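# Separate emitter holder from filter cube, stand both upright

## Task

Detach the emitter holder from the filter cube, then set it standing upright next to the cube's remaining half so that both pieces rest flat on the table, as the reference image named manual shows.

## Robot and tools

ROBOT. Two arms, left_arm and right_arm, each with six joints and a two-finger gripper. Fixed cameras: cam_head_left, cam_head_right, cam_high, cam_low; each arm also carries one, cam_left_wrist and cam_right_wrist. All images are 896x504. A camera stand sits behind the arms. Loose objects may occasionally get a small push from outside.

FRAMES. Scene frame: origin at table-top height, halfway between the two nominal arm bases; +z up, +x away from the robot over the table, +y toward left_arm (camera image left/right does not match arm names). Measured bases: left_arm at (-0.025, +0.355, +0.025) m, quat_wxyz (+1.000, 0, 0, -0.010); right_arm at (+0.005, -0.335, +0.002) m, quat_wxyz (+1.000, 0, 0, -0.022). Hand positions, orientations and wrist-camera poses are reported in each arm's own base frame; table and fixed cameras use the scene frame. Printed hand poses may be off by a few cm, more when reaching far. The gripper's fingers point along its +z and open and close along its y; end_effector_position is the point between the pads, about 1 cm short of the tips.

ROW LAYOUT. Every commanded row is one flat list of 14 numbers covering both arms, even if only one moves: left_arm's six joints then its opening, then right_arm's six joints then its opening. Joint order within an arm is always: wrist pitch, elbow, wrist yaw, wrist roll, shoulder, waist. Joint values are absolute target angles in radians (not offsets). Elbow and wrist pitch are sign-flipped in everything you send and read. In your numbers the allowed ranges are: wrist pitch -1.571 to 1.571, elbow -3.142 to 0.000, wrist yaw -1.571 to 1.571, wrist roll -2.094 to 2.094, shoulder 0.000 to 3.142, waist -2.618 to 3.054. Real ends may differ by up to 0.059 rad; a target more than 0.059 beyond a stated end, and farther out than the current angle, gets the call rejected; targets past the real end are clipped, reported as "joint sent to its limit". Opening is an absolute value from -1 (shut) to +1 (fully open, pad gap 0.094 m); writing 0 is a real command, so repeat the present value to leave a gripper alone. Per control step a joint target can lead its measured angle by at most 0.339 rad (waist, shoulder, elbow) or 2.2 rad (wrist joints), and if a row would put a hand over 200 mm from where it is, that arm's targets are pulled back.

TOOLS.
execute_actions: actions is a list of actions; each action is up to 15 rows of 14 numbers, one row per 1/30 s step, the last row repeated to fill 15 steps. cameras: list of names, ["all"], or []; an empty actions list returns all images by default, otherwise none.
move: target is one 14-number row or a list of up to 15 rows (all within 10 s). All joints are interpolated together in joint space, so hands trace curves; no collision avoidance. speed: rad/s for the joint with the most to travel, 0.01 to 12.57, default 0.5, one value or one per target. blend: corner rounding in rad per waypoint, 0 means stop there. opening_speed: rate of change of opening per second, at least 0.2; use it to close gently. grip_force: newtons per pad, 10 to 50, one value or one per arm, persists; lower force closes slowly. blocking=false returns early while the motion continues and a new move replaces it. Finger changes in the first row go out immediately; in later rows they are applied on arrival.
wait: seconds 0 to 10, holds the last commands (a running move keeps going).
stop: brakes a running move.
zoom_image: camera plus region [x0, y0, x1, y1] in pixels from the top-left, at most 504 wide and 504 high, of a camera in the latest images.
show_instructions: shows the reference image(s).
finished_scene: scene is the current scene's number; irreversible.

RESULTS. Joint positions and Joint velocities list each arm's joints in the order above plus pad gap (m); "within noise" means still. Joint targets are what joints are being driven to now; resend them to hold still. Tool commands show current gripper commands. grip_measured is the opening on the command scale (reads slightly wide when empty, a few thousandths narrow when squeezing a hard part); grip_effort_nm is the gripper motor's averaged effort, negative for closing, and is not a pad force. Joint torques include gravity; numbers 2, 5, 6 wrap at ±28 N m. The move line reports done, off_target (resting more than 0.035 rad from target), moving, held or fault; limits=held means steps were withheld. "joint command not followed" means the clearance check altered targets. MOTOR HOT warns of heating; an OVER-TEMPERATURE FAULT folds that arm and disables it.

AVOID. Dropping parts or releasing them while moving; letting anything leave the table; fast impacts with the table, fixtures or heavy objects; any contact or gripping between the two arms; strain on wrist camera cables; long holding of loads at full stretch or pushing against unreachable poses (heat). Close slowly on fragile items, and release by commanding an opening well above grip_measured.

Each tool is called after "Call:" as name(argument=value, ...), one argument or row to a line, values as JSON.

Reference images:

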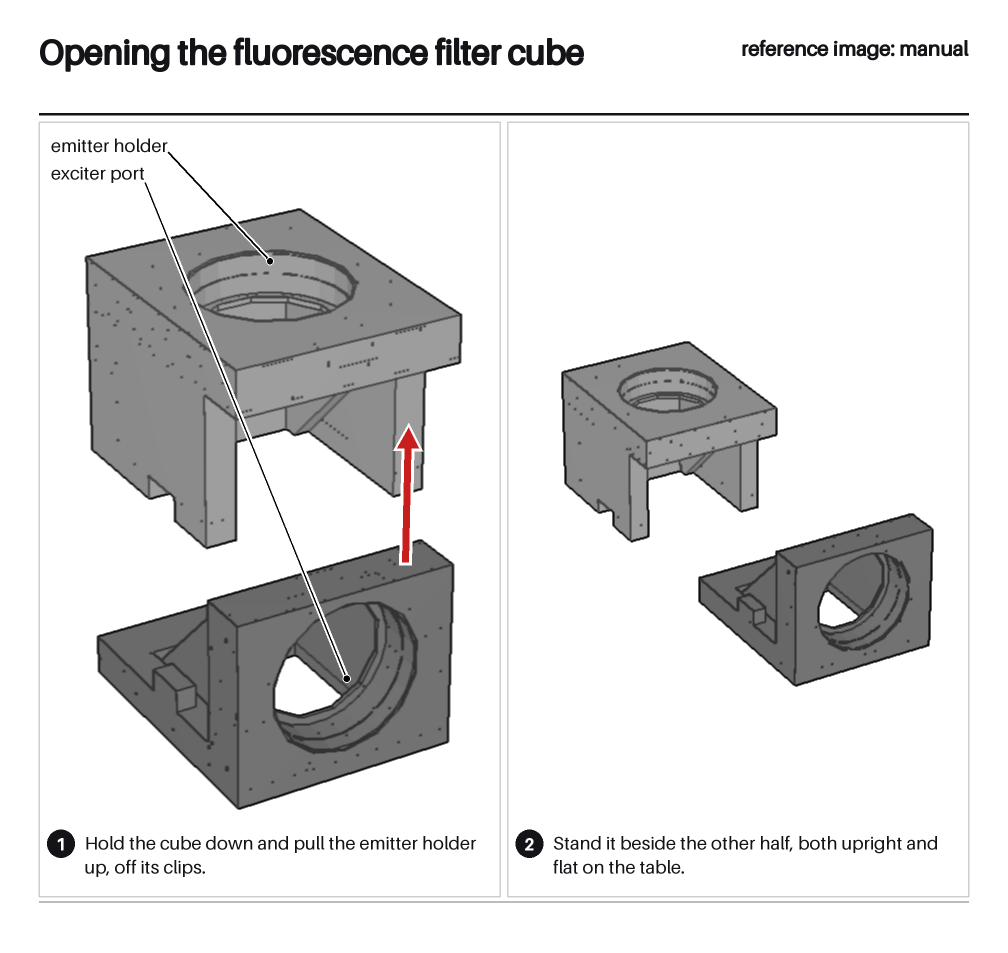

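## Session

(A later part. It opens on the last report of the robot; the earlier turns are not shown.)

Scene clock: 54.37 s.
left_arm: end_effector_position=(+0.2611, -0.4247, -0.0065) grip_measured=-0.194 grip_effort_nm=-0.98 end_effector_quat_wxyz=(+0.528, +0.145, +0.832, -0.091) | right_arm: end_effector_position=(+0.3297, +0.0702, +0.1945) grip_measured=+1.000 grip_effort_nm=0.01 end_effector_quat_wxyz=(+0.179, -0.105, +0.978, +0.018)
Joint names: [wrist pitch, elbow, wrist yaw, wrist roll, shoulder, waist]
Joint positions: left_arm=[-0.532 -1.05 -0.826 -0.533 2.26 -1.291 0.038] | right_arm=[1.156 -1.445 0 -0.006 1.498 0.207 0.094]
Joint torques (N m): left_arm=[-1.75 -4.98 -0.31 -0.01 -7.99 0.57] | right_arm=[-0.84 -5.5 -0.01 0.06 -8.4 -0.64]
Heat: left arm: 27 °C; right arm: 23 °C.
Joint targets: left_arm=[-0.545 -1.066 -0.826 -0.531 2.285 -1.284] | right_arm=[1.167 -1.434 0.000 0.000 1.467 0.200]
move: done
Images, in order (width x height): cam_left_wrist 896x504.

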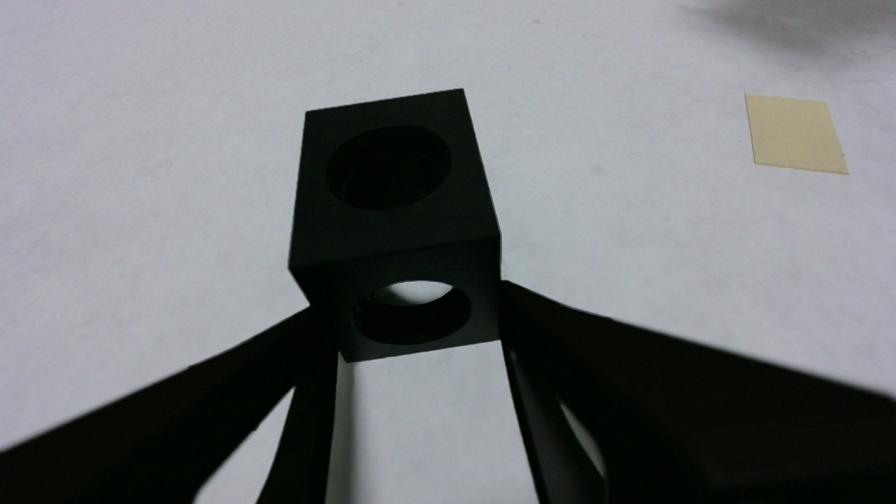

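Call:
move(
  target=[-0.545,-1.066,-0.826,-0.531,2.285,-1.284,-0.35,1.440,-2.034,0,1.012,2.164,0.681,1],
  speed=0.8,
  cameras=["cam_right_wrist","cam_left_wrist","cam_low","cam_head_right"],
)

Call:
zoom_image(
  camera="cam_low",
  region=[400, 200, 520, 290],
)

Call:
zoom_image(
  camera="cam_head_right",
  region=[360, 220, 480, 320],
)

Scene clock: 59.93 s.
left_arm: end_effector_position=(+0.2611, -0.4247, -0.0065) grip_measured=-0.194 grip_effort_nm=-0.98 end_effector_quat_wxyz=(+0.528, +0.145, +0.832, -0.091) | right_arm: end_effector_position=(+0.3253, +0.2679, +0.1142) grip_measured=+1.000 grip_effort_nm=0.01 end_effector_quat_wxyz=(+0.006, +0.157, +0.987, +0.011)
Joint names: [wrist pitch, elbow, wrist yaw, wrist roll, shoulder, waist]
Joint positions: left_arm=[-0.532 -1.05 -0.826 -0.533 2.26 -1.291 0.038] | right_arm=[1.406 -2.009 -0.006 1 2.15 0.684 0.094]
Joint torques (N m): left_arm=[-1.75 -5.01 -0.29 0 -7.91 0.58] | right_arm=[0 -8.35 0.06 0.09 -10.07 -0.38]
Heat: left arm: 27 °C; right arm: 23 °C.
Joint targets: left_arm=[-0.545 -1.066 -0.826 -0.531 2.285 -1.284] | right_arm=[1.440 -2.034 0.000 1.012 2.164 0.681]
move: done
Images, in order (width x height): cam_head_right 896x504, cam_low 896x504, cam_left_wrist 896x504, cam_right_wrist 896x504.

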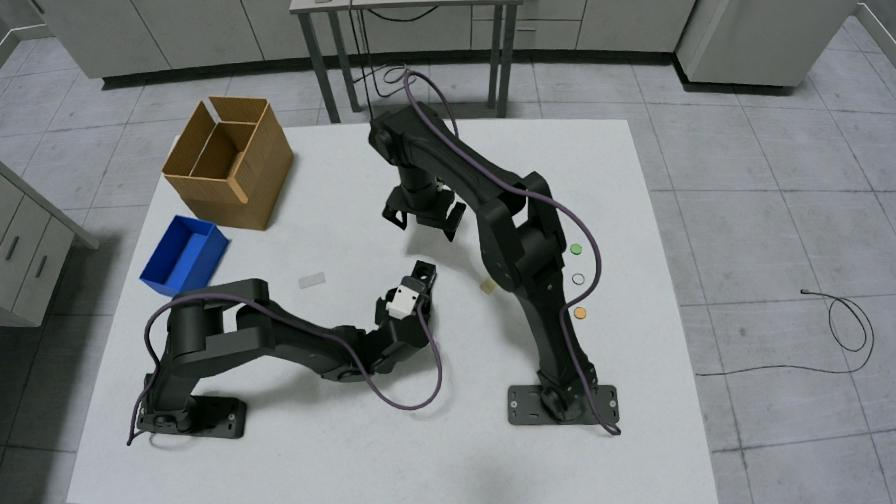

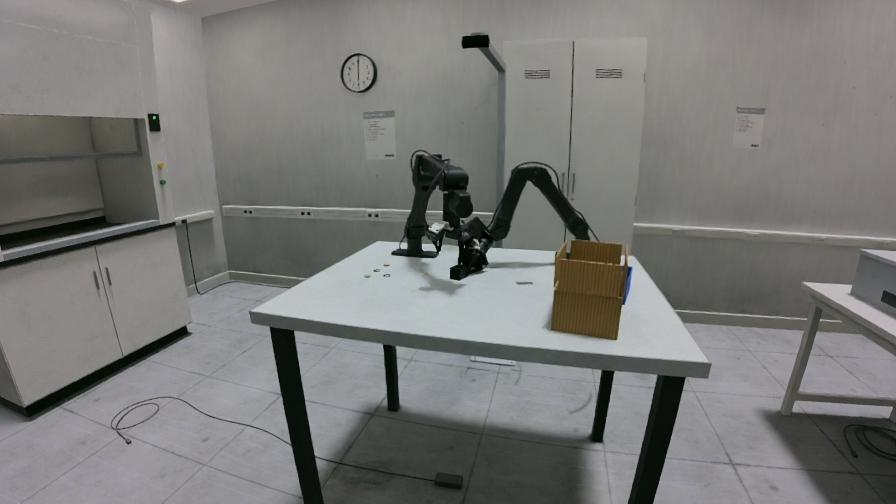

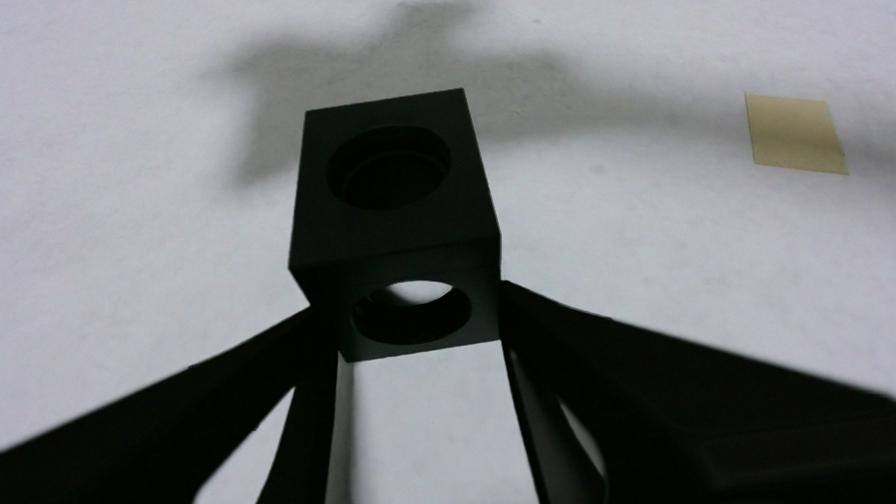

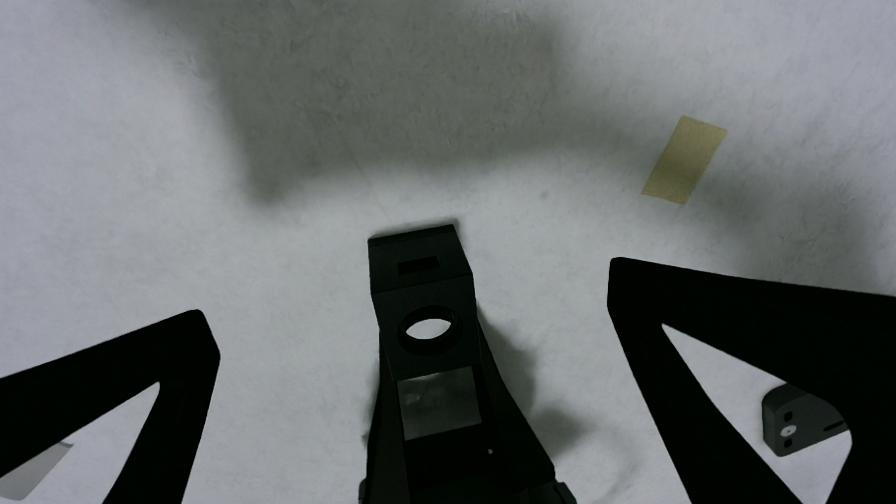

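Scaled by 4.200 from the camera's 896x504 image, which has a finer 1280x720 frame.

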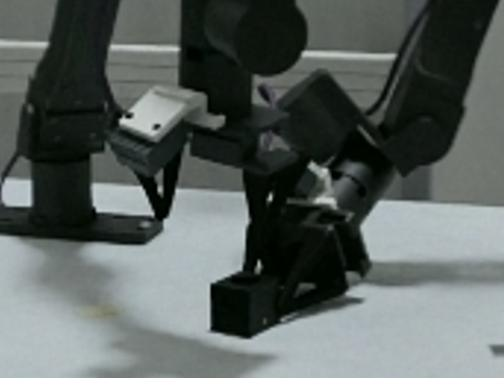

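Scaled by 4.200 from the camera's 896x504 image, which has a finer 1280x720 frame.

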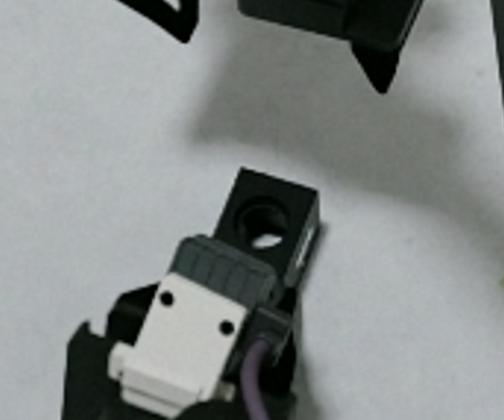

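Call:
move(
  target=[-0.545,-1.066,-0.826,-0.531,2.285,-1.284,-0.35,1.429,-1.928,-0.144,0.965,2.168,0.719,1],
  speed=0.4,
  cameras=["cam_right_wrist","cam_left_wrist","cam_low"],
)

Call:
zoom_image(
  camera="cam_low",
  region=[400, 200, 520, 290],
)

Scene clock: 64.27 s.
left_arm: end_effector_position=(+0.2611, -0.4247, -0.0065) grip_measured=-0.194 grip_effort_nm=-0.97 end_effector_quat_wxyz=(+0.528, +0.145, +0.832, -0.091) | right_arm: end_effector_position=(+0.2881, +0.2853, +0.0980) grip_measured=+1.000 grip_effort_nm=0.01 end_effector_quat_wxyz=(-0.068, +0.127, +0.989, +0.029)
Joint names: [wrist pitch, elbow, wrist yaw, wrist roll, shoulder, waist]
Joint positions: left_arm=[-0.532 -1.05 -0.826 -0.533 2.26 -1.291 0.038] | right_arm=[1.406 -1.937 -0.141 0.968 2.15 0.715 0.094]
Joint torques (N m): left_arm=[-1.76 -4.94 -0.29 0 -7.94 0.58] | right_arm=[0.04 -4.93 -0.15 -0.04 -9.66 0.24]
Heat: left arm: 27 °C; right arm: 23 °C.
Joint targets: left_arm=[-0.545 -1.066 -0.826 -0.531 2.285 -1.284] | right_arm=[1.429 -1.928 -0.144 0.965 2.168 0.719]
move: done
Images, in order (width x height): cam_low 896x504, cam_left_wrist 896x504, cam_right_wrist 896x504.

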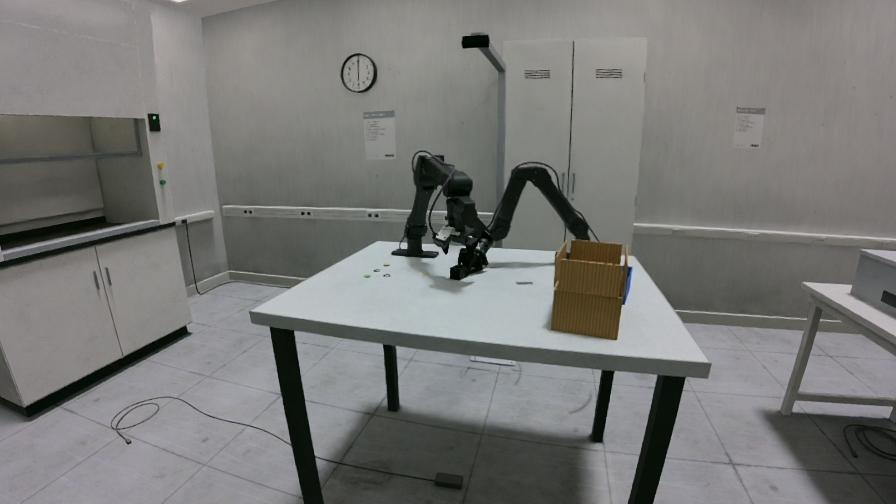

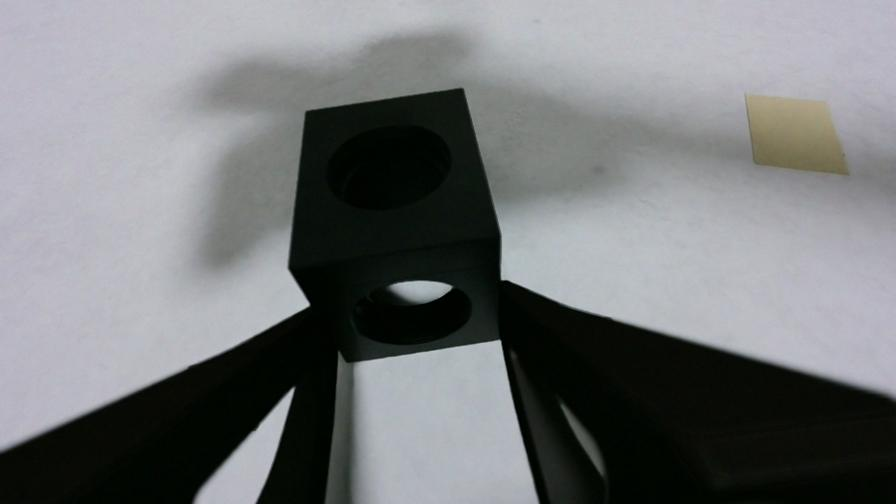

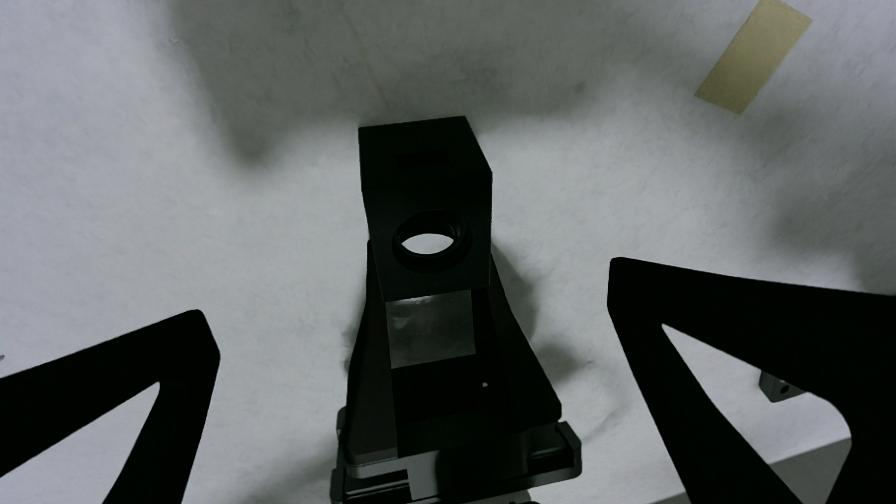

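Scaled by 4.200 from the camera's 896x504 image, which has a finer 1280x720 frame.

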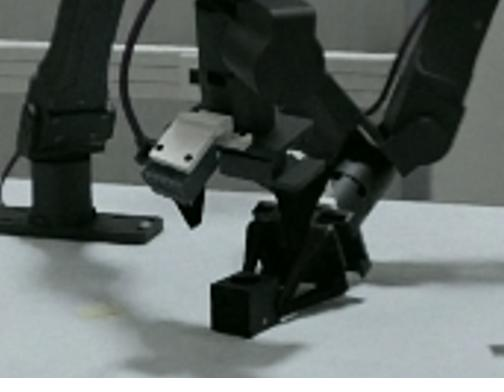

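Call:
move(
  target=[-0.545,-1.066,-0.826,-0.531,2.285,-1.284,-0.35,1.342,-1.797,-0.1455,0.981,2.123,0.7355,1],
  speed=0.3,
  cameras=["cam_right_wrist"],
)

Scene clock: 66.77 s.
left_arm: end_effector_position=(+0.2611, -0.4247, -0.0065) grip_measured=-0.194 grip_effort_nm=-0.98 end_effector_quat_wxyz=(+0.528, +0.145, +0.832, -0.091) | right_arm: end_effector_position=(+0.2726, +0.2790, +0.0661) grip_measured=+1.000 grip_effort_nm=0.01 end_effector_quat_wxyz=(-0.088, +0.124, +0.988, +0.008)
Joint names: [wrist pitch, elbow, wrist yaw, wrist roll, shoulder, waist]
Joint positions: left_arm=[-0.532 -1.05 -0.826 -0.533 2.26 -1.291 0.038] | right_arm=[1.331 -1.806 -0.144 0.97 2.15 0.728 0.094]
Joint torques (N m): left_arm=[-1.77 -4.9 -0.29 0.01 -7.95 0.64] | right_arm=[0.02 -4.9 -0.11 0.1 -13.2 0.61]
Heat: left arm: 27 °C; right arm: 23 °C.
Joint targets: left_arm=[-0.545 -1.066 -0.826 -0.531 2.285 -1.284] | right_arm=[1.342 -1.797 -0.146 0.981 2.123 0.735]
move: done
Images, in order (width x height): cam_right_wrist 896x504.

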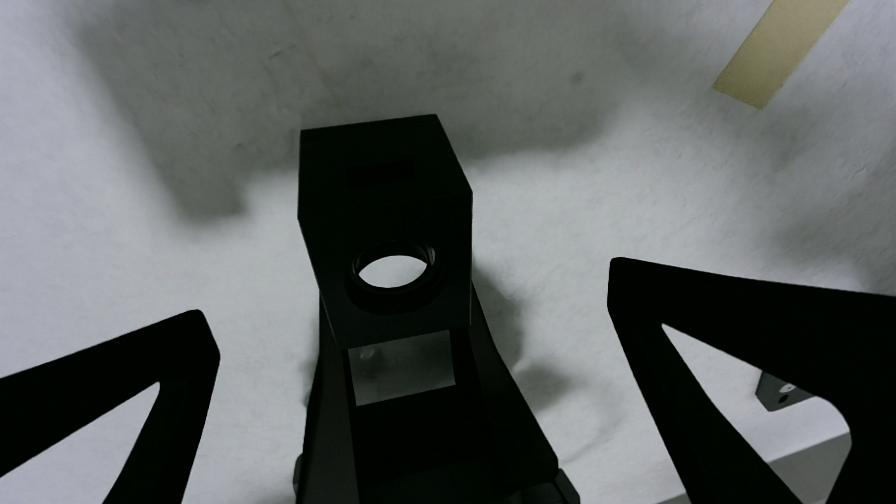

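Call:
move(
  target=[-0.545,-1.066,-0.826,-0.531,2.285,-1.284,-0.35,1.179,-1.681,-0.146,0.987,2.169,0.741,1],
  speed=0.2,
  cameras=["cam_right_wrist","cam_left_wrist","cam_low","cam_head_left"],
)

Call:
zoom_image(
  camera="cam_low",
  region=[400, 200, 520, 290],
)

Scene clock: 69.17 s.
left_arm: end_effector_position=(+0.2611, -0.4247, -0.0065) grip_measured=-0.194 grip_effort_nm=-0.98 end_effector_quat_wxyz=(+0.528, +0.145, +0.832, -0.091) | right_arm: end_effector_position=(+0.2764, +0.2851, +0.0365) grip_measured=+1.000 grip_effort_nm=0.01 end_effector_quat_wxyz=(-0.073, +0.123, +0.989, +0.026)
Joint names: [wrist pitch, elbow, wrist yaw, wrist roll, shoulder, waist]
Joint positions: left_arm=[-0.532 -1.05 -0.826 -0.533 2.26 -1.291 0.038] | right_arm=[1.169 -1.691 -0.144 0.976 2.15 0.733 0.094]
Joint torques (N m): left_arm=[-1.76 -4.96 -0.28 0.01 -7.92 0.58] | right_arm=[-0.04 -4.78 -0.11 0.09 -9.44 0.68]
Heat: left arm: 27 °C; right arm: 23 °C.
Joint targets: left_arm=[-0.545 -1.066 -0.826 -0.531 2.285 -1.284] | right_arm=[1.179 -1.681 -0.146 0.987 2.169 0.741]
move: done
Images, in order (width x height): cam_head_left 896x504, cam_low 896x504, cam_left_wrist 896x504, cam_right_wrist 896x504.

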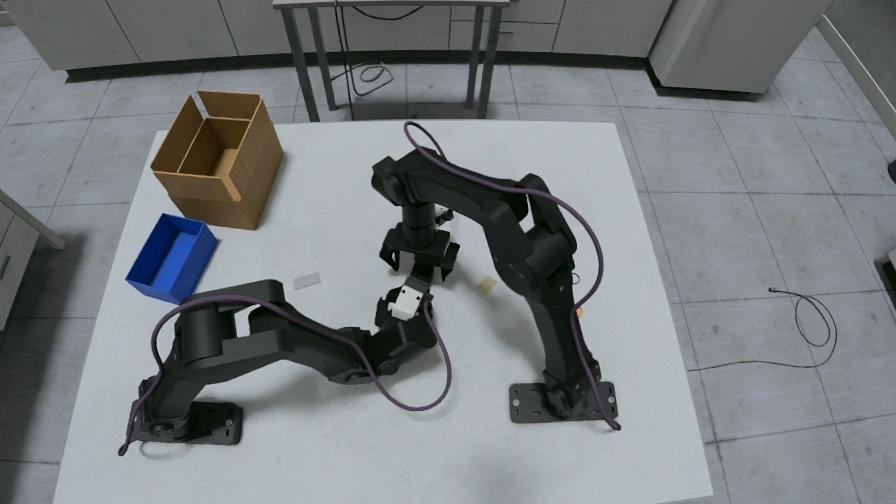

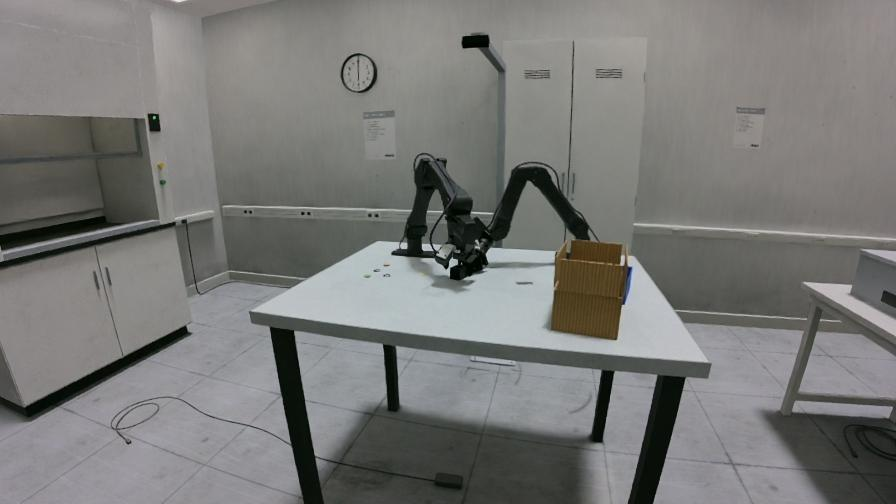

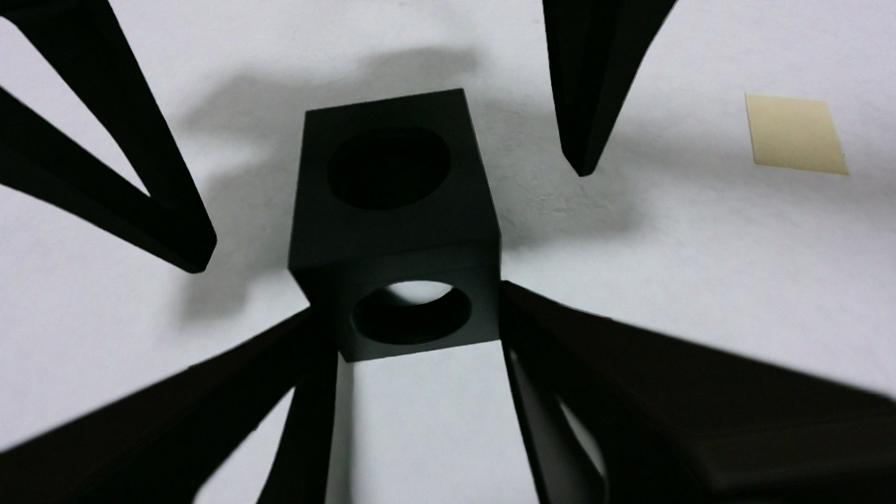

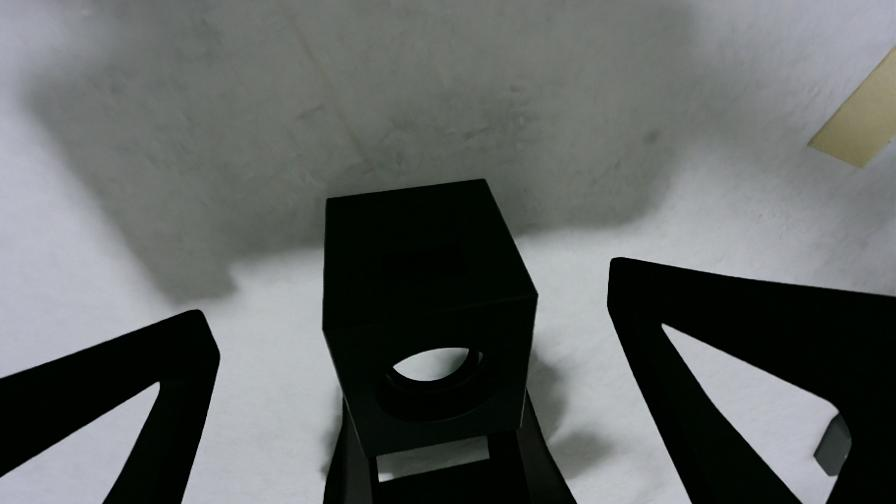

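Scaled by 4.200 from the camera's 896x504 image, which has a finer 1280x720 frame.

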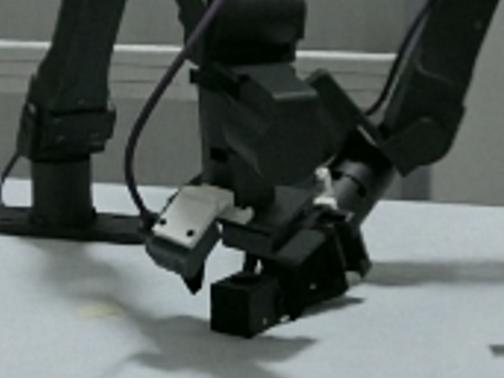

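Call:
move(
  target=[-0.545,-1.066,-0.826,-0.531,2.285,-1.284,-0.35,1.167,-1.657,-0.146,0.987,2.169,0.741,1],
  speed=0.2,
  cameras=["cam_right_wrist","cam_left_wrist"],
)

Scene clock: 72.63 s.
left_arm: end_effector_position=(+0.2611, -0.4247, -0.0065) grip_measured=-0.194 grip_effort_nm=-0.98 end_effector_quat_wxyz=(+0.528, +0.145, +0.832, -0.091) | right_arm: end_effector_position=(+0.2733, +0.2823, +0.0309) grip_measured=+1.000 grip_effort_nm=0.01 end_effector_quat_wxyz=(-0.077, +0.123, +0.989, +0.021)
Joint names: [wrist pitch, elbow, wrist yaw, wrist roll, shoulder, waist]
Joint positions: left_arm=[-0.532 -1.05 -0.826 -0.533 2.26 -1.291 0.038] | right_arm=[1.157 -1.667 -0.145 0.976 2.15 0.733 0.094]
Joint torques (N m): left_arm=[-1.75 -4.96 -0.28 -0.01 -7.91 0.58] | right_arm=[-0.03 -4.66 -0.1 0.11 -9.4 0.61]
Heat: left arm: 27 °C; right arm: 24 °C.
Joint targets: left_arm=[-0.545 -1.066 -0.826 -0.531 2.285 -1.284] | right_arm=[1.167 -1.657 -0.146 0.987 2.169 0.741]
move: done
Images, in order (width x height): cam_left_wrist 896x504, cam_right_wrist 896x504.

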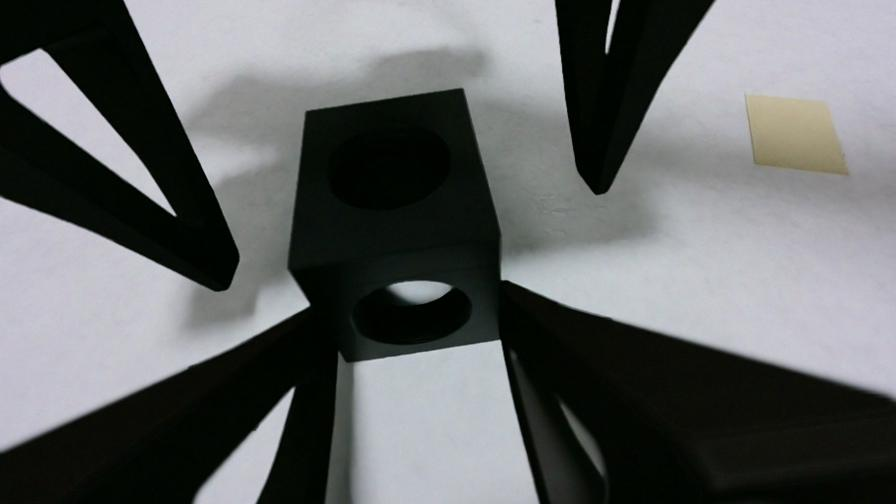

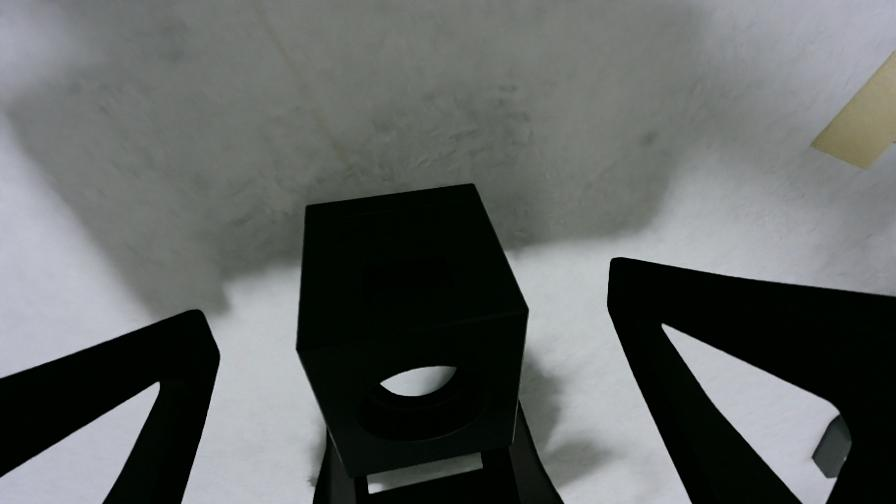

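Call:
move(
  target=[-0.545,-1.066,-0.826,-0.531,2.285,-1.284,-0.35,1.167,-1.657,-0.146,0.987,2.169,0.741,-0.1],
  opening_speed=0.5,
  cameras=["cam_right_wrist","cam_left_wrist"],
)

Scene clock: 75.43 s.
left_arm: end_effector_position=(+0.2611, -0.4247, -0.0065) grip_measured=-0.194 grip_effort_nm=-0.97 end_effector_quat_wxyz=(+0.528, +0.145, +0.832, -0.091) | right_arm: end_effector_position=(+0.2735, +0.2824, +0.0309) grip_measured=-0.097 grip_effort_nm=-0.15 end_effector_quat_wxyz=(-0.077, +0.124, +0.989, +0.022)
Joint names: [wrist pitch, elbow, wrist yaw, wrist roll, shoulder, waist]
Joint positions: left_arm=[-0.532 -1.05 -0.826 -0.533 2.26 -1.291 0.038] | right_arm=[1.156 -1.667 -0.144 0.977 2.15 0.733 0.042]
Joint torques (N m): left_arm=[-1.77 -4.93 -0.29 0 -7.9 0.64] | right_arm=[-0.03 -4.68 -0.11 0.09 -9.42 0.64]
Heat: left arm: 27 °C; right arm: 24 °C.
Joint targets: left_arm=[-0.545 -1.066 -0.826 -0.531 2.285 -1.284] | right_arm=[1.167 -1.657 -0.146 0.987 2.169 0.741]
move: done
Images, in order (width x height): cam_left_wrist 896x504, cam_right_wrist 896x504.

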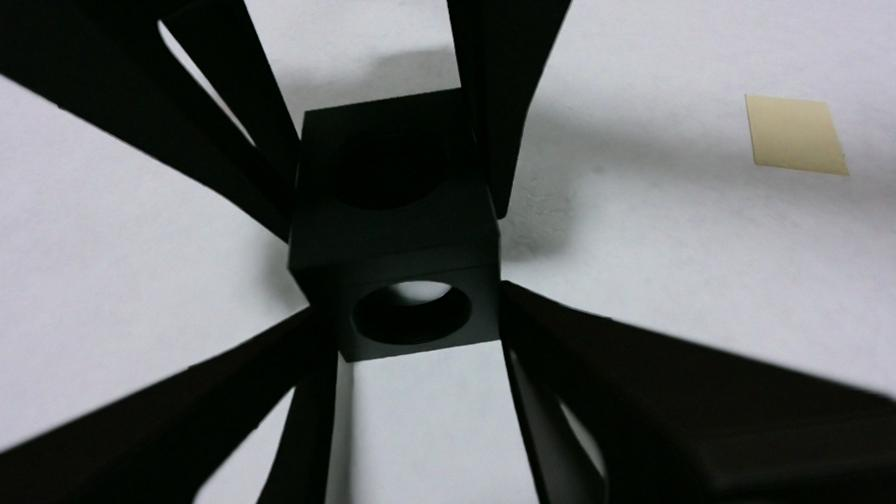

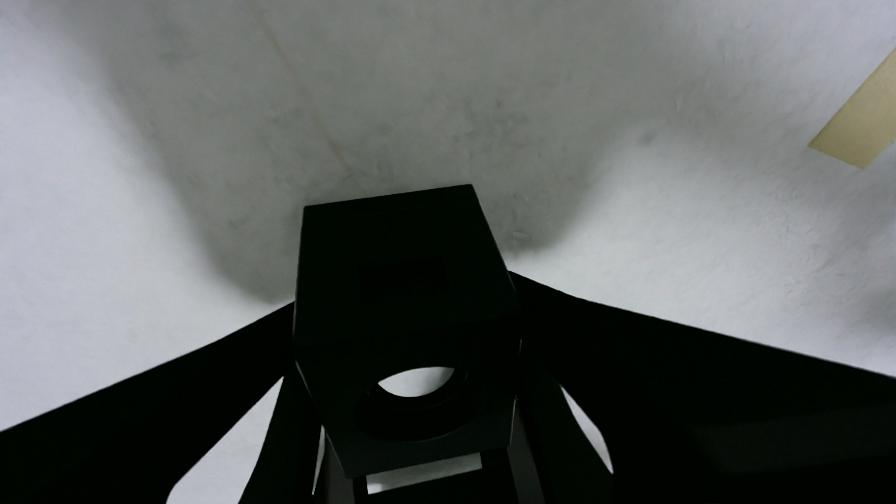

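Call:
move(
  target=[-0.545,-1.066,-0.826,-0.531,2.285,-1.284,-0.35,1.167,-1.657,-0.146,0.987,2.169,0.741,-0.35],
  opening_speed=0.3,
  cameras=["cam_right_wrist","cam_left_wrist"],
)

Scene clock: 76.70 s.
left_arm: end_effector_position=(+0.2611, -0.4247, -0.0065) grip_measured=-0.194 grip_effort_nm=-0.98 end_effector_quat_wxyz=(+0.528, +0.144, +0.832, -0.092) | right_arm: end_effector_position=(+0.2735, +0.2824, +0.0309) grip_measured=-0.147 grip_effort_nm=-1.02 end_effector_quat_wxyz=(-0.077, +0.127, +0.989, +0.021)
Joint names: [wrist pitch, elbow, wrist yaw, wrist roll, shoulder, waist]
Joint positions: left_arm=[-0.532 -1.05 -0.826 -0.535 2.26 -1.291 0.038] | right_arm=[1.156 -1.667 -0.144 0.984 2.15 0.733 0.04]
Joint torques (N m): left_arm=[-1.76 -4.93 -0.28 0.02 -7.94 0.59] | right_arm=[-0.04 -4.71 -0.11 0.03 -9.39 0.66]
Heat: left arm: 27 °C; right arm: 24 °C.
Joint targets: left_arm=[-0.545 -1.066 -0.826 -0.531 2.285 -1.284] | right_arm=[1.167 -1.657 -0.146 0.987 2.169 0.741]
move: done
Images, in order (width x height): cam_left_wrist 896x504, cam_right_wrist 896x504.

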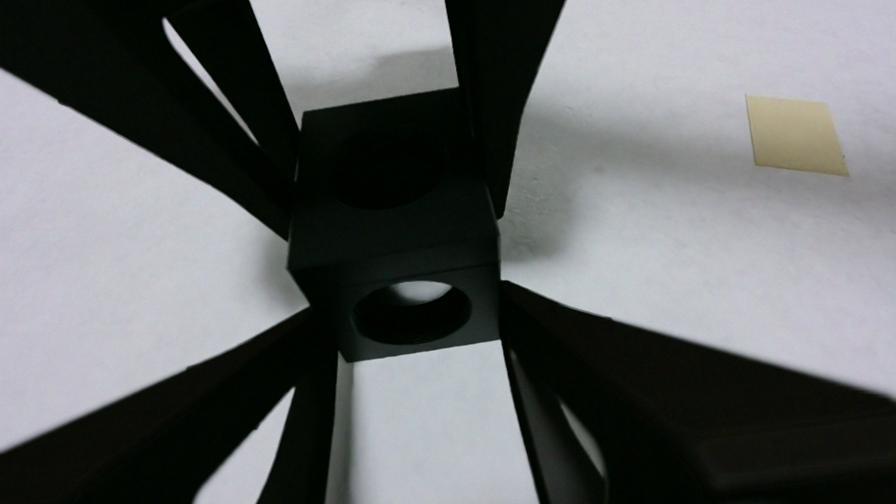

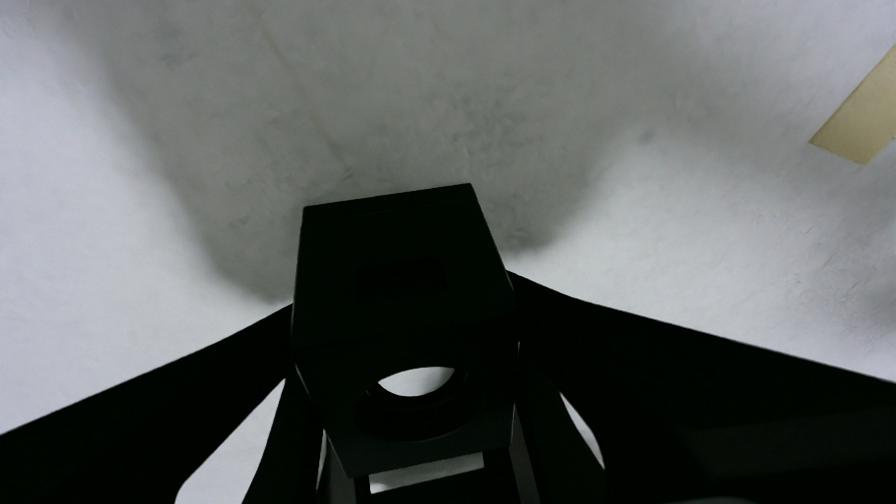

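Call:
move(
  target=[-0.545,-1.066,-0.826,-0.531,2.285,-1.284,-0.35,1.219,-1.695,-0.146,0.987,2.1545,0.741,-0.35],
  speed=0.06,
  cameras=["cam_right_wrist","cam_left_wrist"],
)

Scene clock: 78.90 s.
left_arm: end_effector_position=(+0.2611, -0.4248, -0.0065) grip_measured=-0.194 grip_effort_nm=-0.98 end_effector_quat_wxyz=(+0.528, +0.144, +0.832, -0.092) | right_arm: end_effector_position=(+0.2730, +0.2819, +0.0314) grip_measured=-0.147 grip_effort_nm=-1.02 end_effector_quat_wxyz=(-0.078, +0.127, +0.989, +0.020)
Joint names: [wrist pitch, elbow, wrist yaw, wrist roll, shoulder, waist]
Joint positions: left_arm=[-0.532 -1.05 -0.826 -0.535 2.26 -1.291 0.038] | right_arm=[1.162 -1.669 -0.144 0.984 2.15 0.733 0.04]
Joint torques (N m): left_arm=[-1.77 -4.97 -0.29 0.02 -7.87 0.61] | right_arm=[0.43 -8.17 -0.13 0 -10.5 0.59]
Heat: left arm: 27 °C; right arm: 24 °C.
Joint targets: left_arm=[-0.545 -1.066 -0.826 -0.531 2.285 -1.284] | right_arm=[1.219 -1.695 -0.146 0.987 2.154 0.741]
move: off_target (right_arm); right_arm: the wrist pitch is farthest, 0.057 rad from its target
Images, in order (width x height): cam_left_wrist 896x504, cam_right_wrist 896x504.

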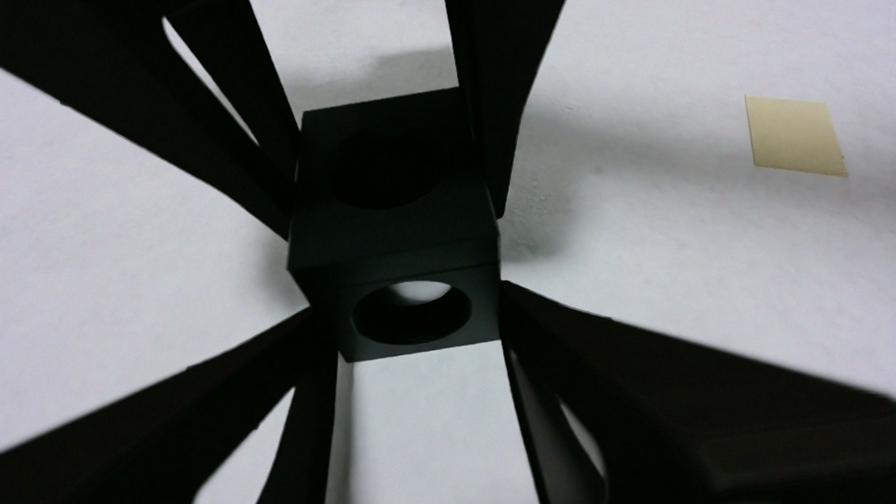

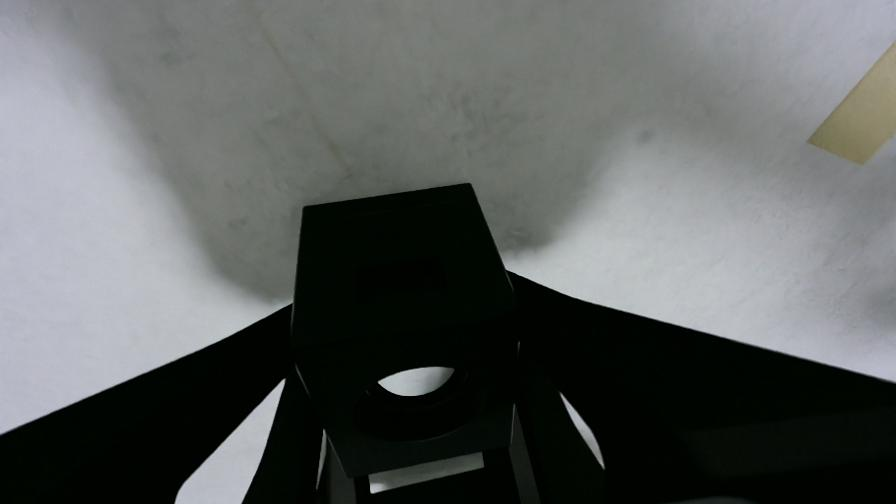

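Call:
move(
  target=[-0.545,-1.066,-0.826,-0.531,2.285,-1.284,-0.35,1.246,-1.716,-0.146,0.987,2.148,0.741,-0.35],
  speed=0.06,
  cameras=["cam_left_wrist"],
)

Scene clock: 80.07 s.
left_arm: end_effector_position=(+0.2621, -0.4258, -0.0037) grip_measured=-0.194 grip_effort_nm=-0.98 end_effector_quat_wxyz=(+0.533, +0.138, +0.829, -0.096) | right_arm: end_effector_position=(+0.2740, +0.2808, +0.0355) grip_measured=-0.147 grip_effort_nm=-1.02 end_effector_quat_wxyz=(-0.076, +0.128, +0.989, +0.016)
Joint names: [wrist pitch, elbow, wrist yaw, wrist roll, shoulder, waist]
Joint positions: left_arm=[-0.548 -1.05 -0.832 -0.535 2.26 -1.291 0.038] | right_arm=[1.183 -1.686 -0.136 0.985 2.15 0.733 0.04]
Joint torques (N m): left_arm=[-1.56 -5 -0.21 0.02 -7.92 0.57] | right_arm=[0.49 -8.53 -0.22 0.01 -11.06 0.65]
Heat: left arm: 27 °C; right arm: 24 °C.
Joint targets: left_arm=[-0.545 -1.066 -0.826 -0.531 2.285 -1.284] | right_arm=[1.246 -1.716 -0.146 0.987 2.148 0.741]
move: off_target (right_arm); right_arm: the wrist pitch is farthest, 0.063 rad from its target
Images, in order (width x height): cam_left_wrist 896x504.

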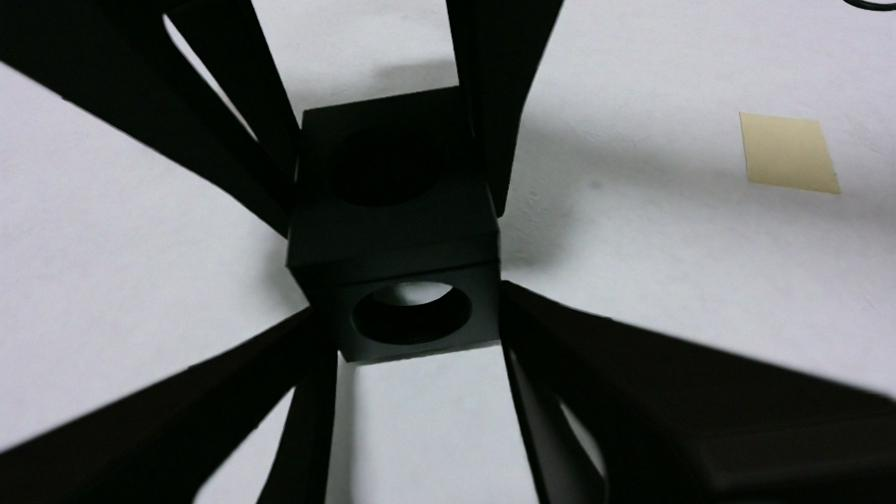

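Call:
move(
  target=[-0.245,-1.066,-0.826,-0.531,2.285,-1.284,-0.35,1.246,-1.716,-0.146,0.987,2.148,0.741,-0.35],
  speed=0.2,
  cameras=["cam_left_wrist"],
)

Call:
zoom_image(
  camera="cam_left_wrist",
  region=[200, 80, 600, 400],
)

Scene clock: 83.50 s.
left_arm: end_effector_position=(+0.2640, -0.4155, -0.0097) grip_measured=-0.194 grip_effort_nm=-0.98 end_effector_quat_wxyz=(+0.524, +0.143, +0.838, -0.051) | right_arm: end_effector_position=(+0.2782, +0.2891, +0.0353) grip_measured=-0.147 grip_effort_nm=-1.02 end_effector_quat_wxyz=(-0.068, +0.114, +0.991, +0.033)
Joint names: [wrist pitch, elbow, wrist yaw, wrist roll, shoulder, waist]
Joint positions: left_arm=[-0.411 -1.085 -0.87 -0.561 2.26 -1.291 0.038] | right_arm=[1.148 -1.686 -0.147 0.962 2.15 0.736 0.04]
Joint torques (N m): left_arm=[0.19 -2.35 0.11 0.32 -7.98 0.58] | right_arm=[0.76 -8.66 -0.1 0.24 -11.1 0.32]
Heat: left arm: 26 °C; right arm: 24 °C.
Joint targets: left_arm=[-0.245 -1.066 -0.826 -0.531 2.285 -1.284] | right_arm=[1.246 -1.716 -0.146 0.987 2.148 0.741]
move: off_target (left_arm, right_arm); left_arm: the wrist pitch is farthest, 0.166 rad from its target; right_arm: the wrist pitch is farthest, 0.098 rad from its target
Images, in order (width x height): cam_left_wrist 896x504.

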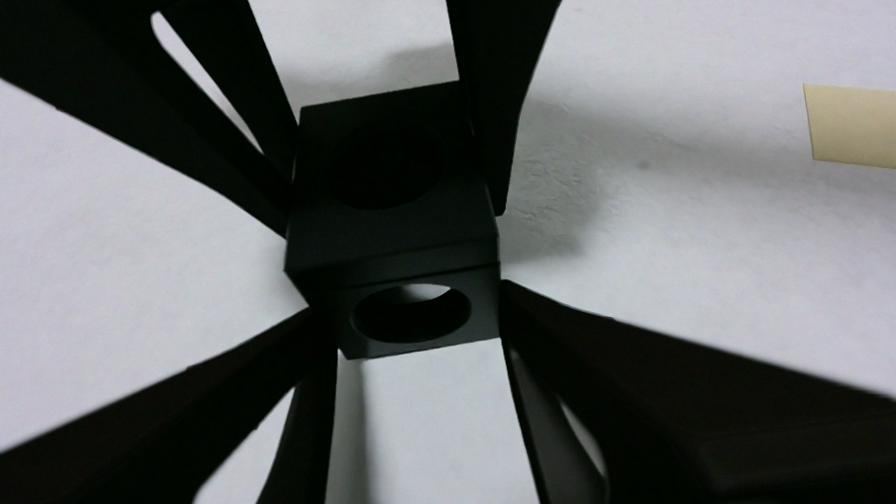

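Scaled by 1.260 from the camera's 896x504 image, which has a finer 1280x720 frame.

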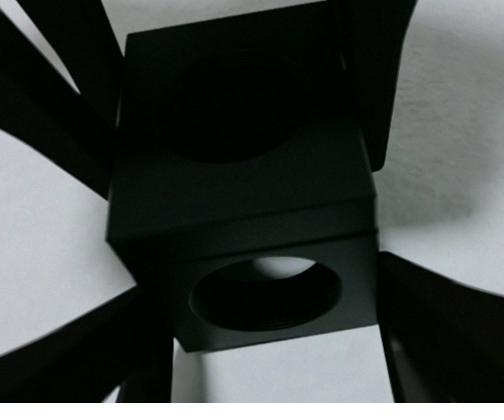

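Call:
move(
  target=[-0.245,-1.066,-0.826,-0.531,2.285,-1.284,-0.35,1.2735,-1.7376,-0.146,0.987,2.143,0.741,-0.35],
  speed=0.06,
  cameras=["cam_left_wrist"],
)

Call:
zoom_image(
  camera="cam_left_wrist",
  region=[200, 80, 600, 400],
)

Scene clock: 84.70 s.
left_arm: end_effector_position=(+0.2645, -0.4152, -0.0089) grip_measured=-0.194 grip_effort_nm=-0.98 end_effector_quat_wxyz=(+0.525, +0.142, +0.837, -0.050) | right_arm: end_effector_position=(+0.2786, +0.2895, +0.0364) grip_measured=-0.147 grip_effort_nm=-1.02 end_effector_quat_wxyz=(-0.068, +0.113, +0.991, +0.034)
Joint names: [wrist pitch, elbow, wrist yaw, wrist roll, shoulder, waist]
Joint positions: left_arm=[-0.411 -1.086 -0.875 -0.561 2.26 -1.291 0.038] | right_arm=[1.151 -1.691 -0.147 0.96 2.15 0.736 0.04]
Joint torques (N m): left_arm=[0.18 -2.28 0.18 0.33 -8.06 0.58] | right_arm=[0.99 -10.39 -0.09 0.26 -11.55 0.35]
Heat: left arm: 26 °C; right arm: 24 °C.
Joint targets: left_arm=[-0.245 -1.066 -0.826 -0.531 2.285 -1.284] | right_arm=[1.273 -1.738 -0.146 0.987 2.143 0.741]
move: off_target (left_arm, right_arm); left_arm: the wrist pitch is farthest, 0.166 rad from its target; right_arm: the wrist pitch is farthest, 0.123 rad from its target
Images, in order (width x height): cam_left_wrist 896x504.

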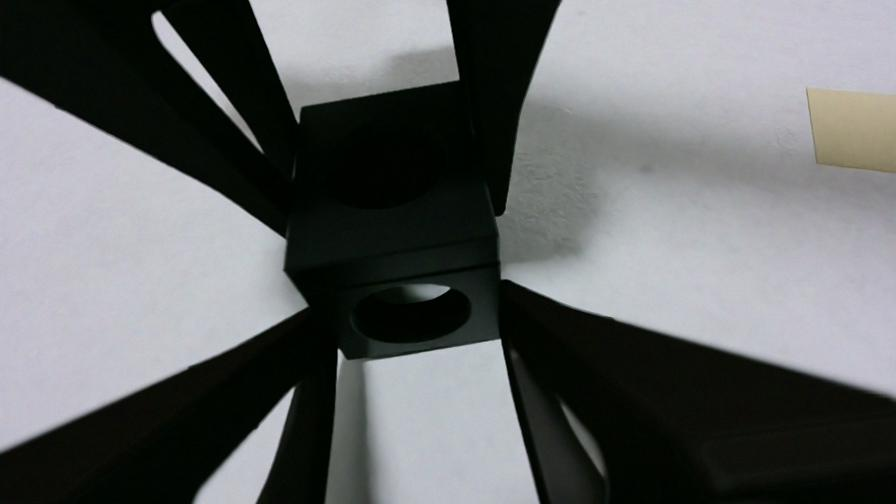

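Scaled by 1.260 from the camera's 896x504 image, which has a finer 1280x720 frame.

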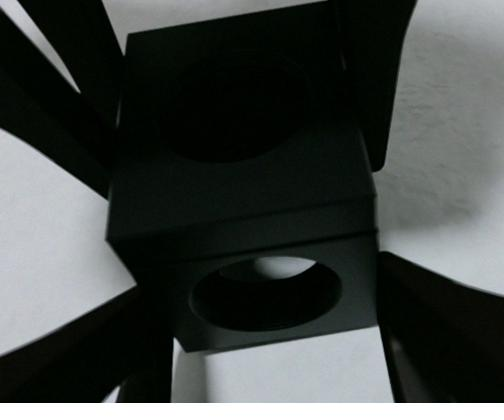

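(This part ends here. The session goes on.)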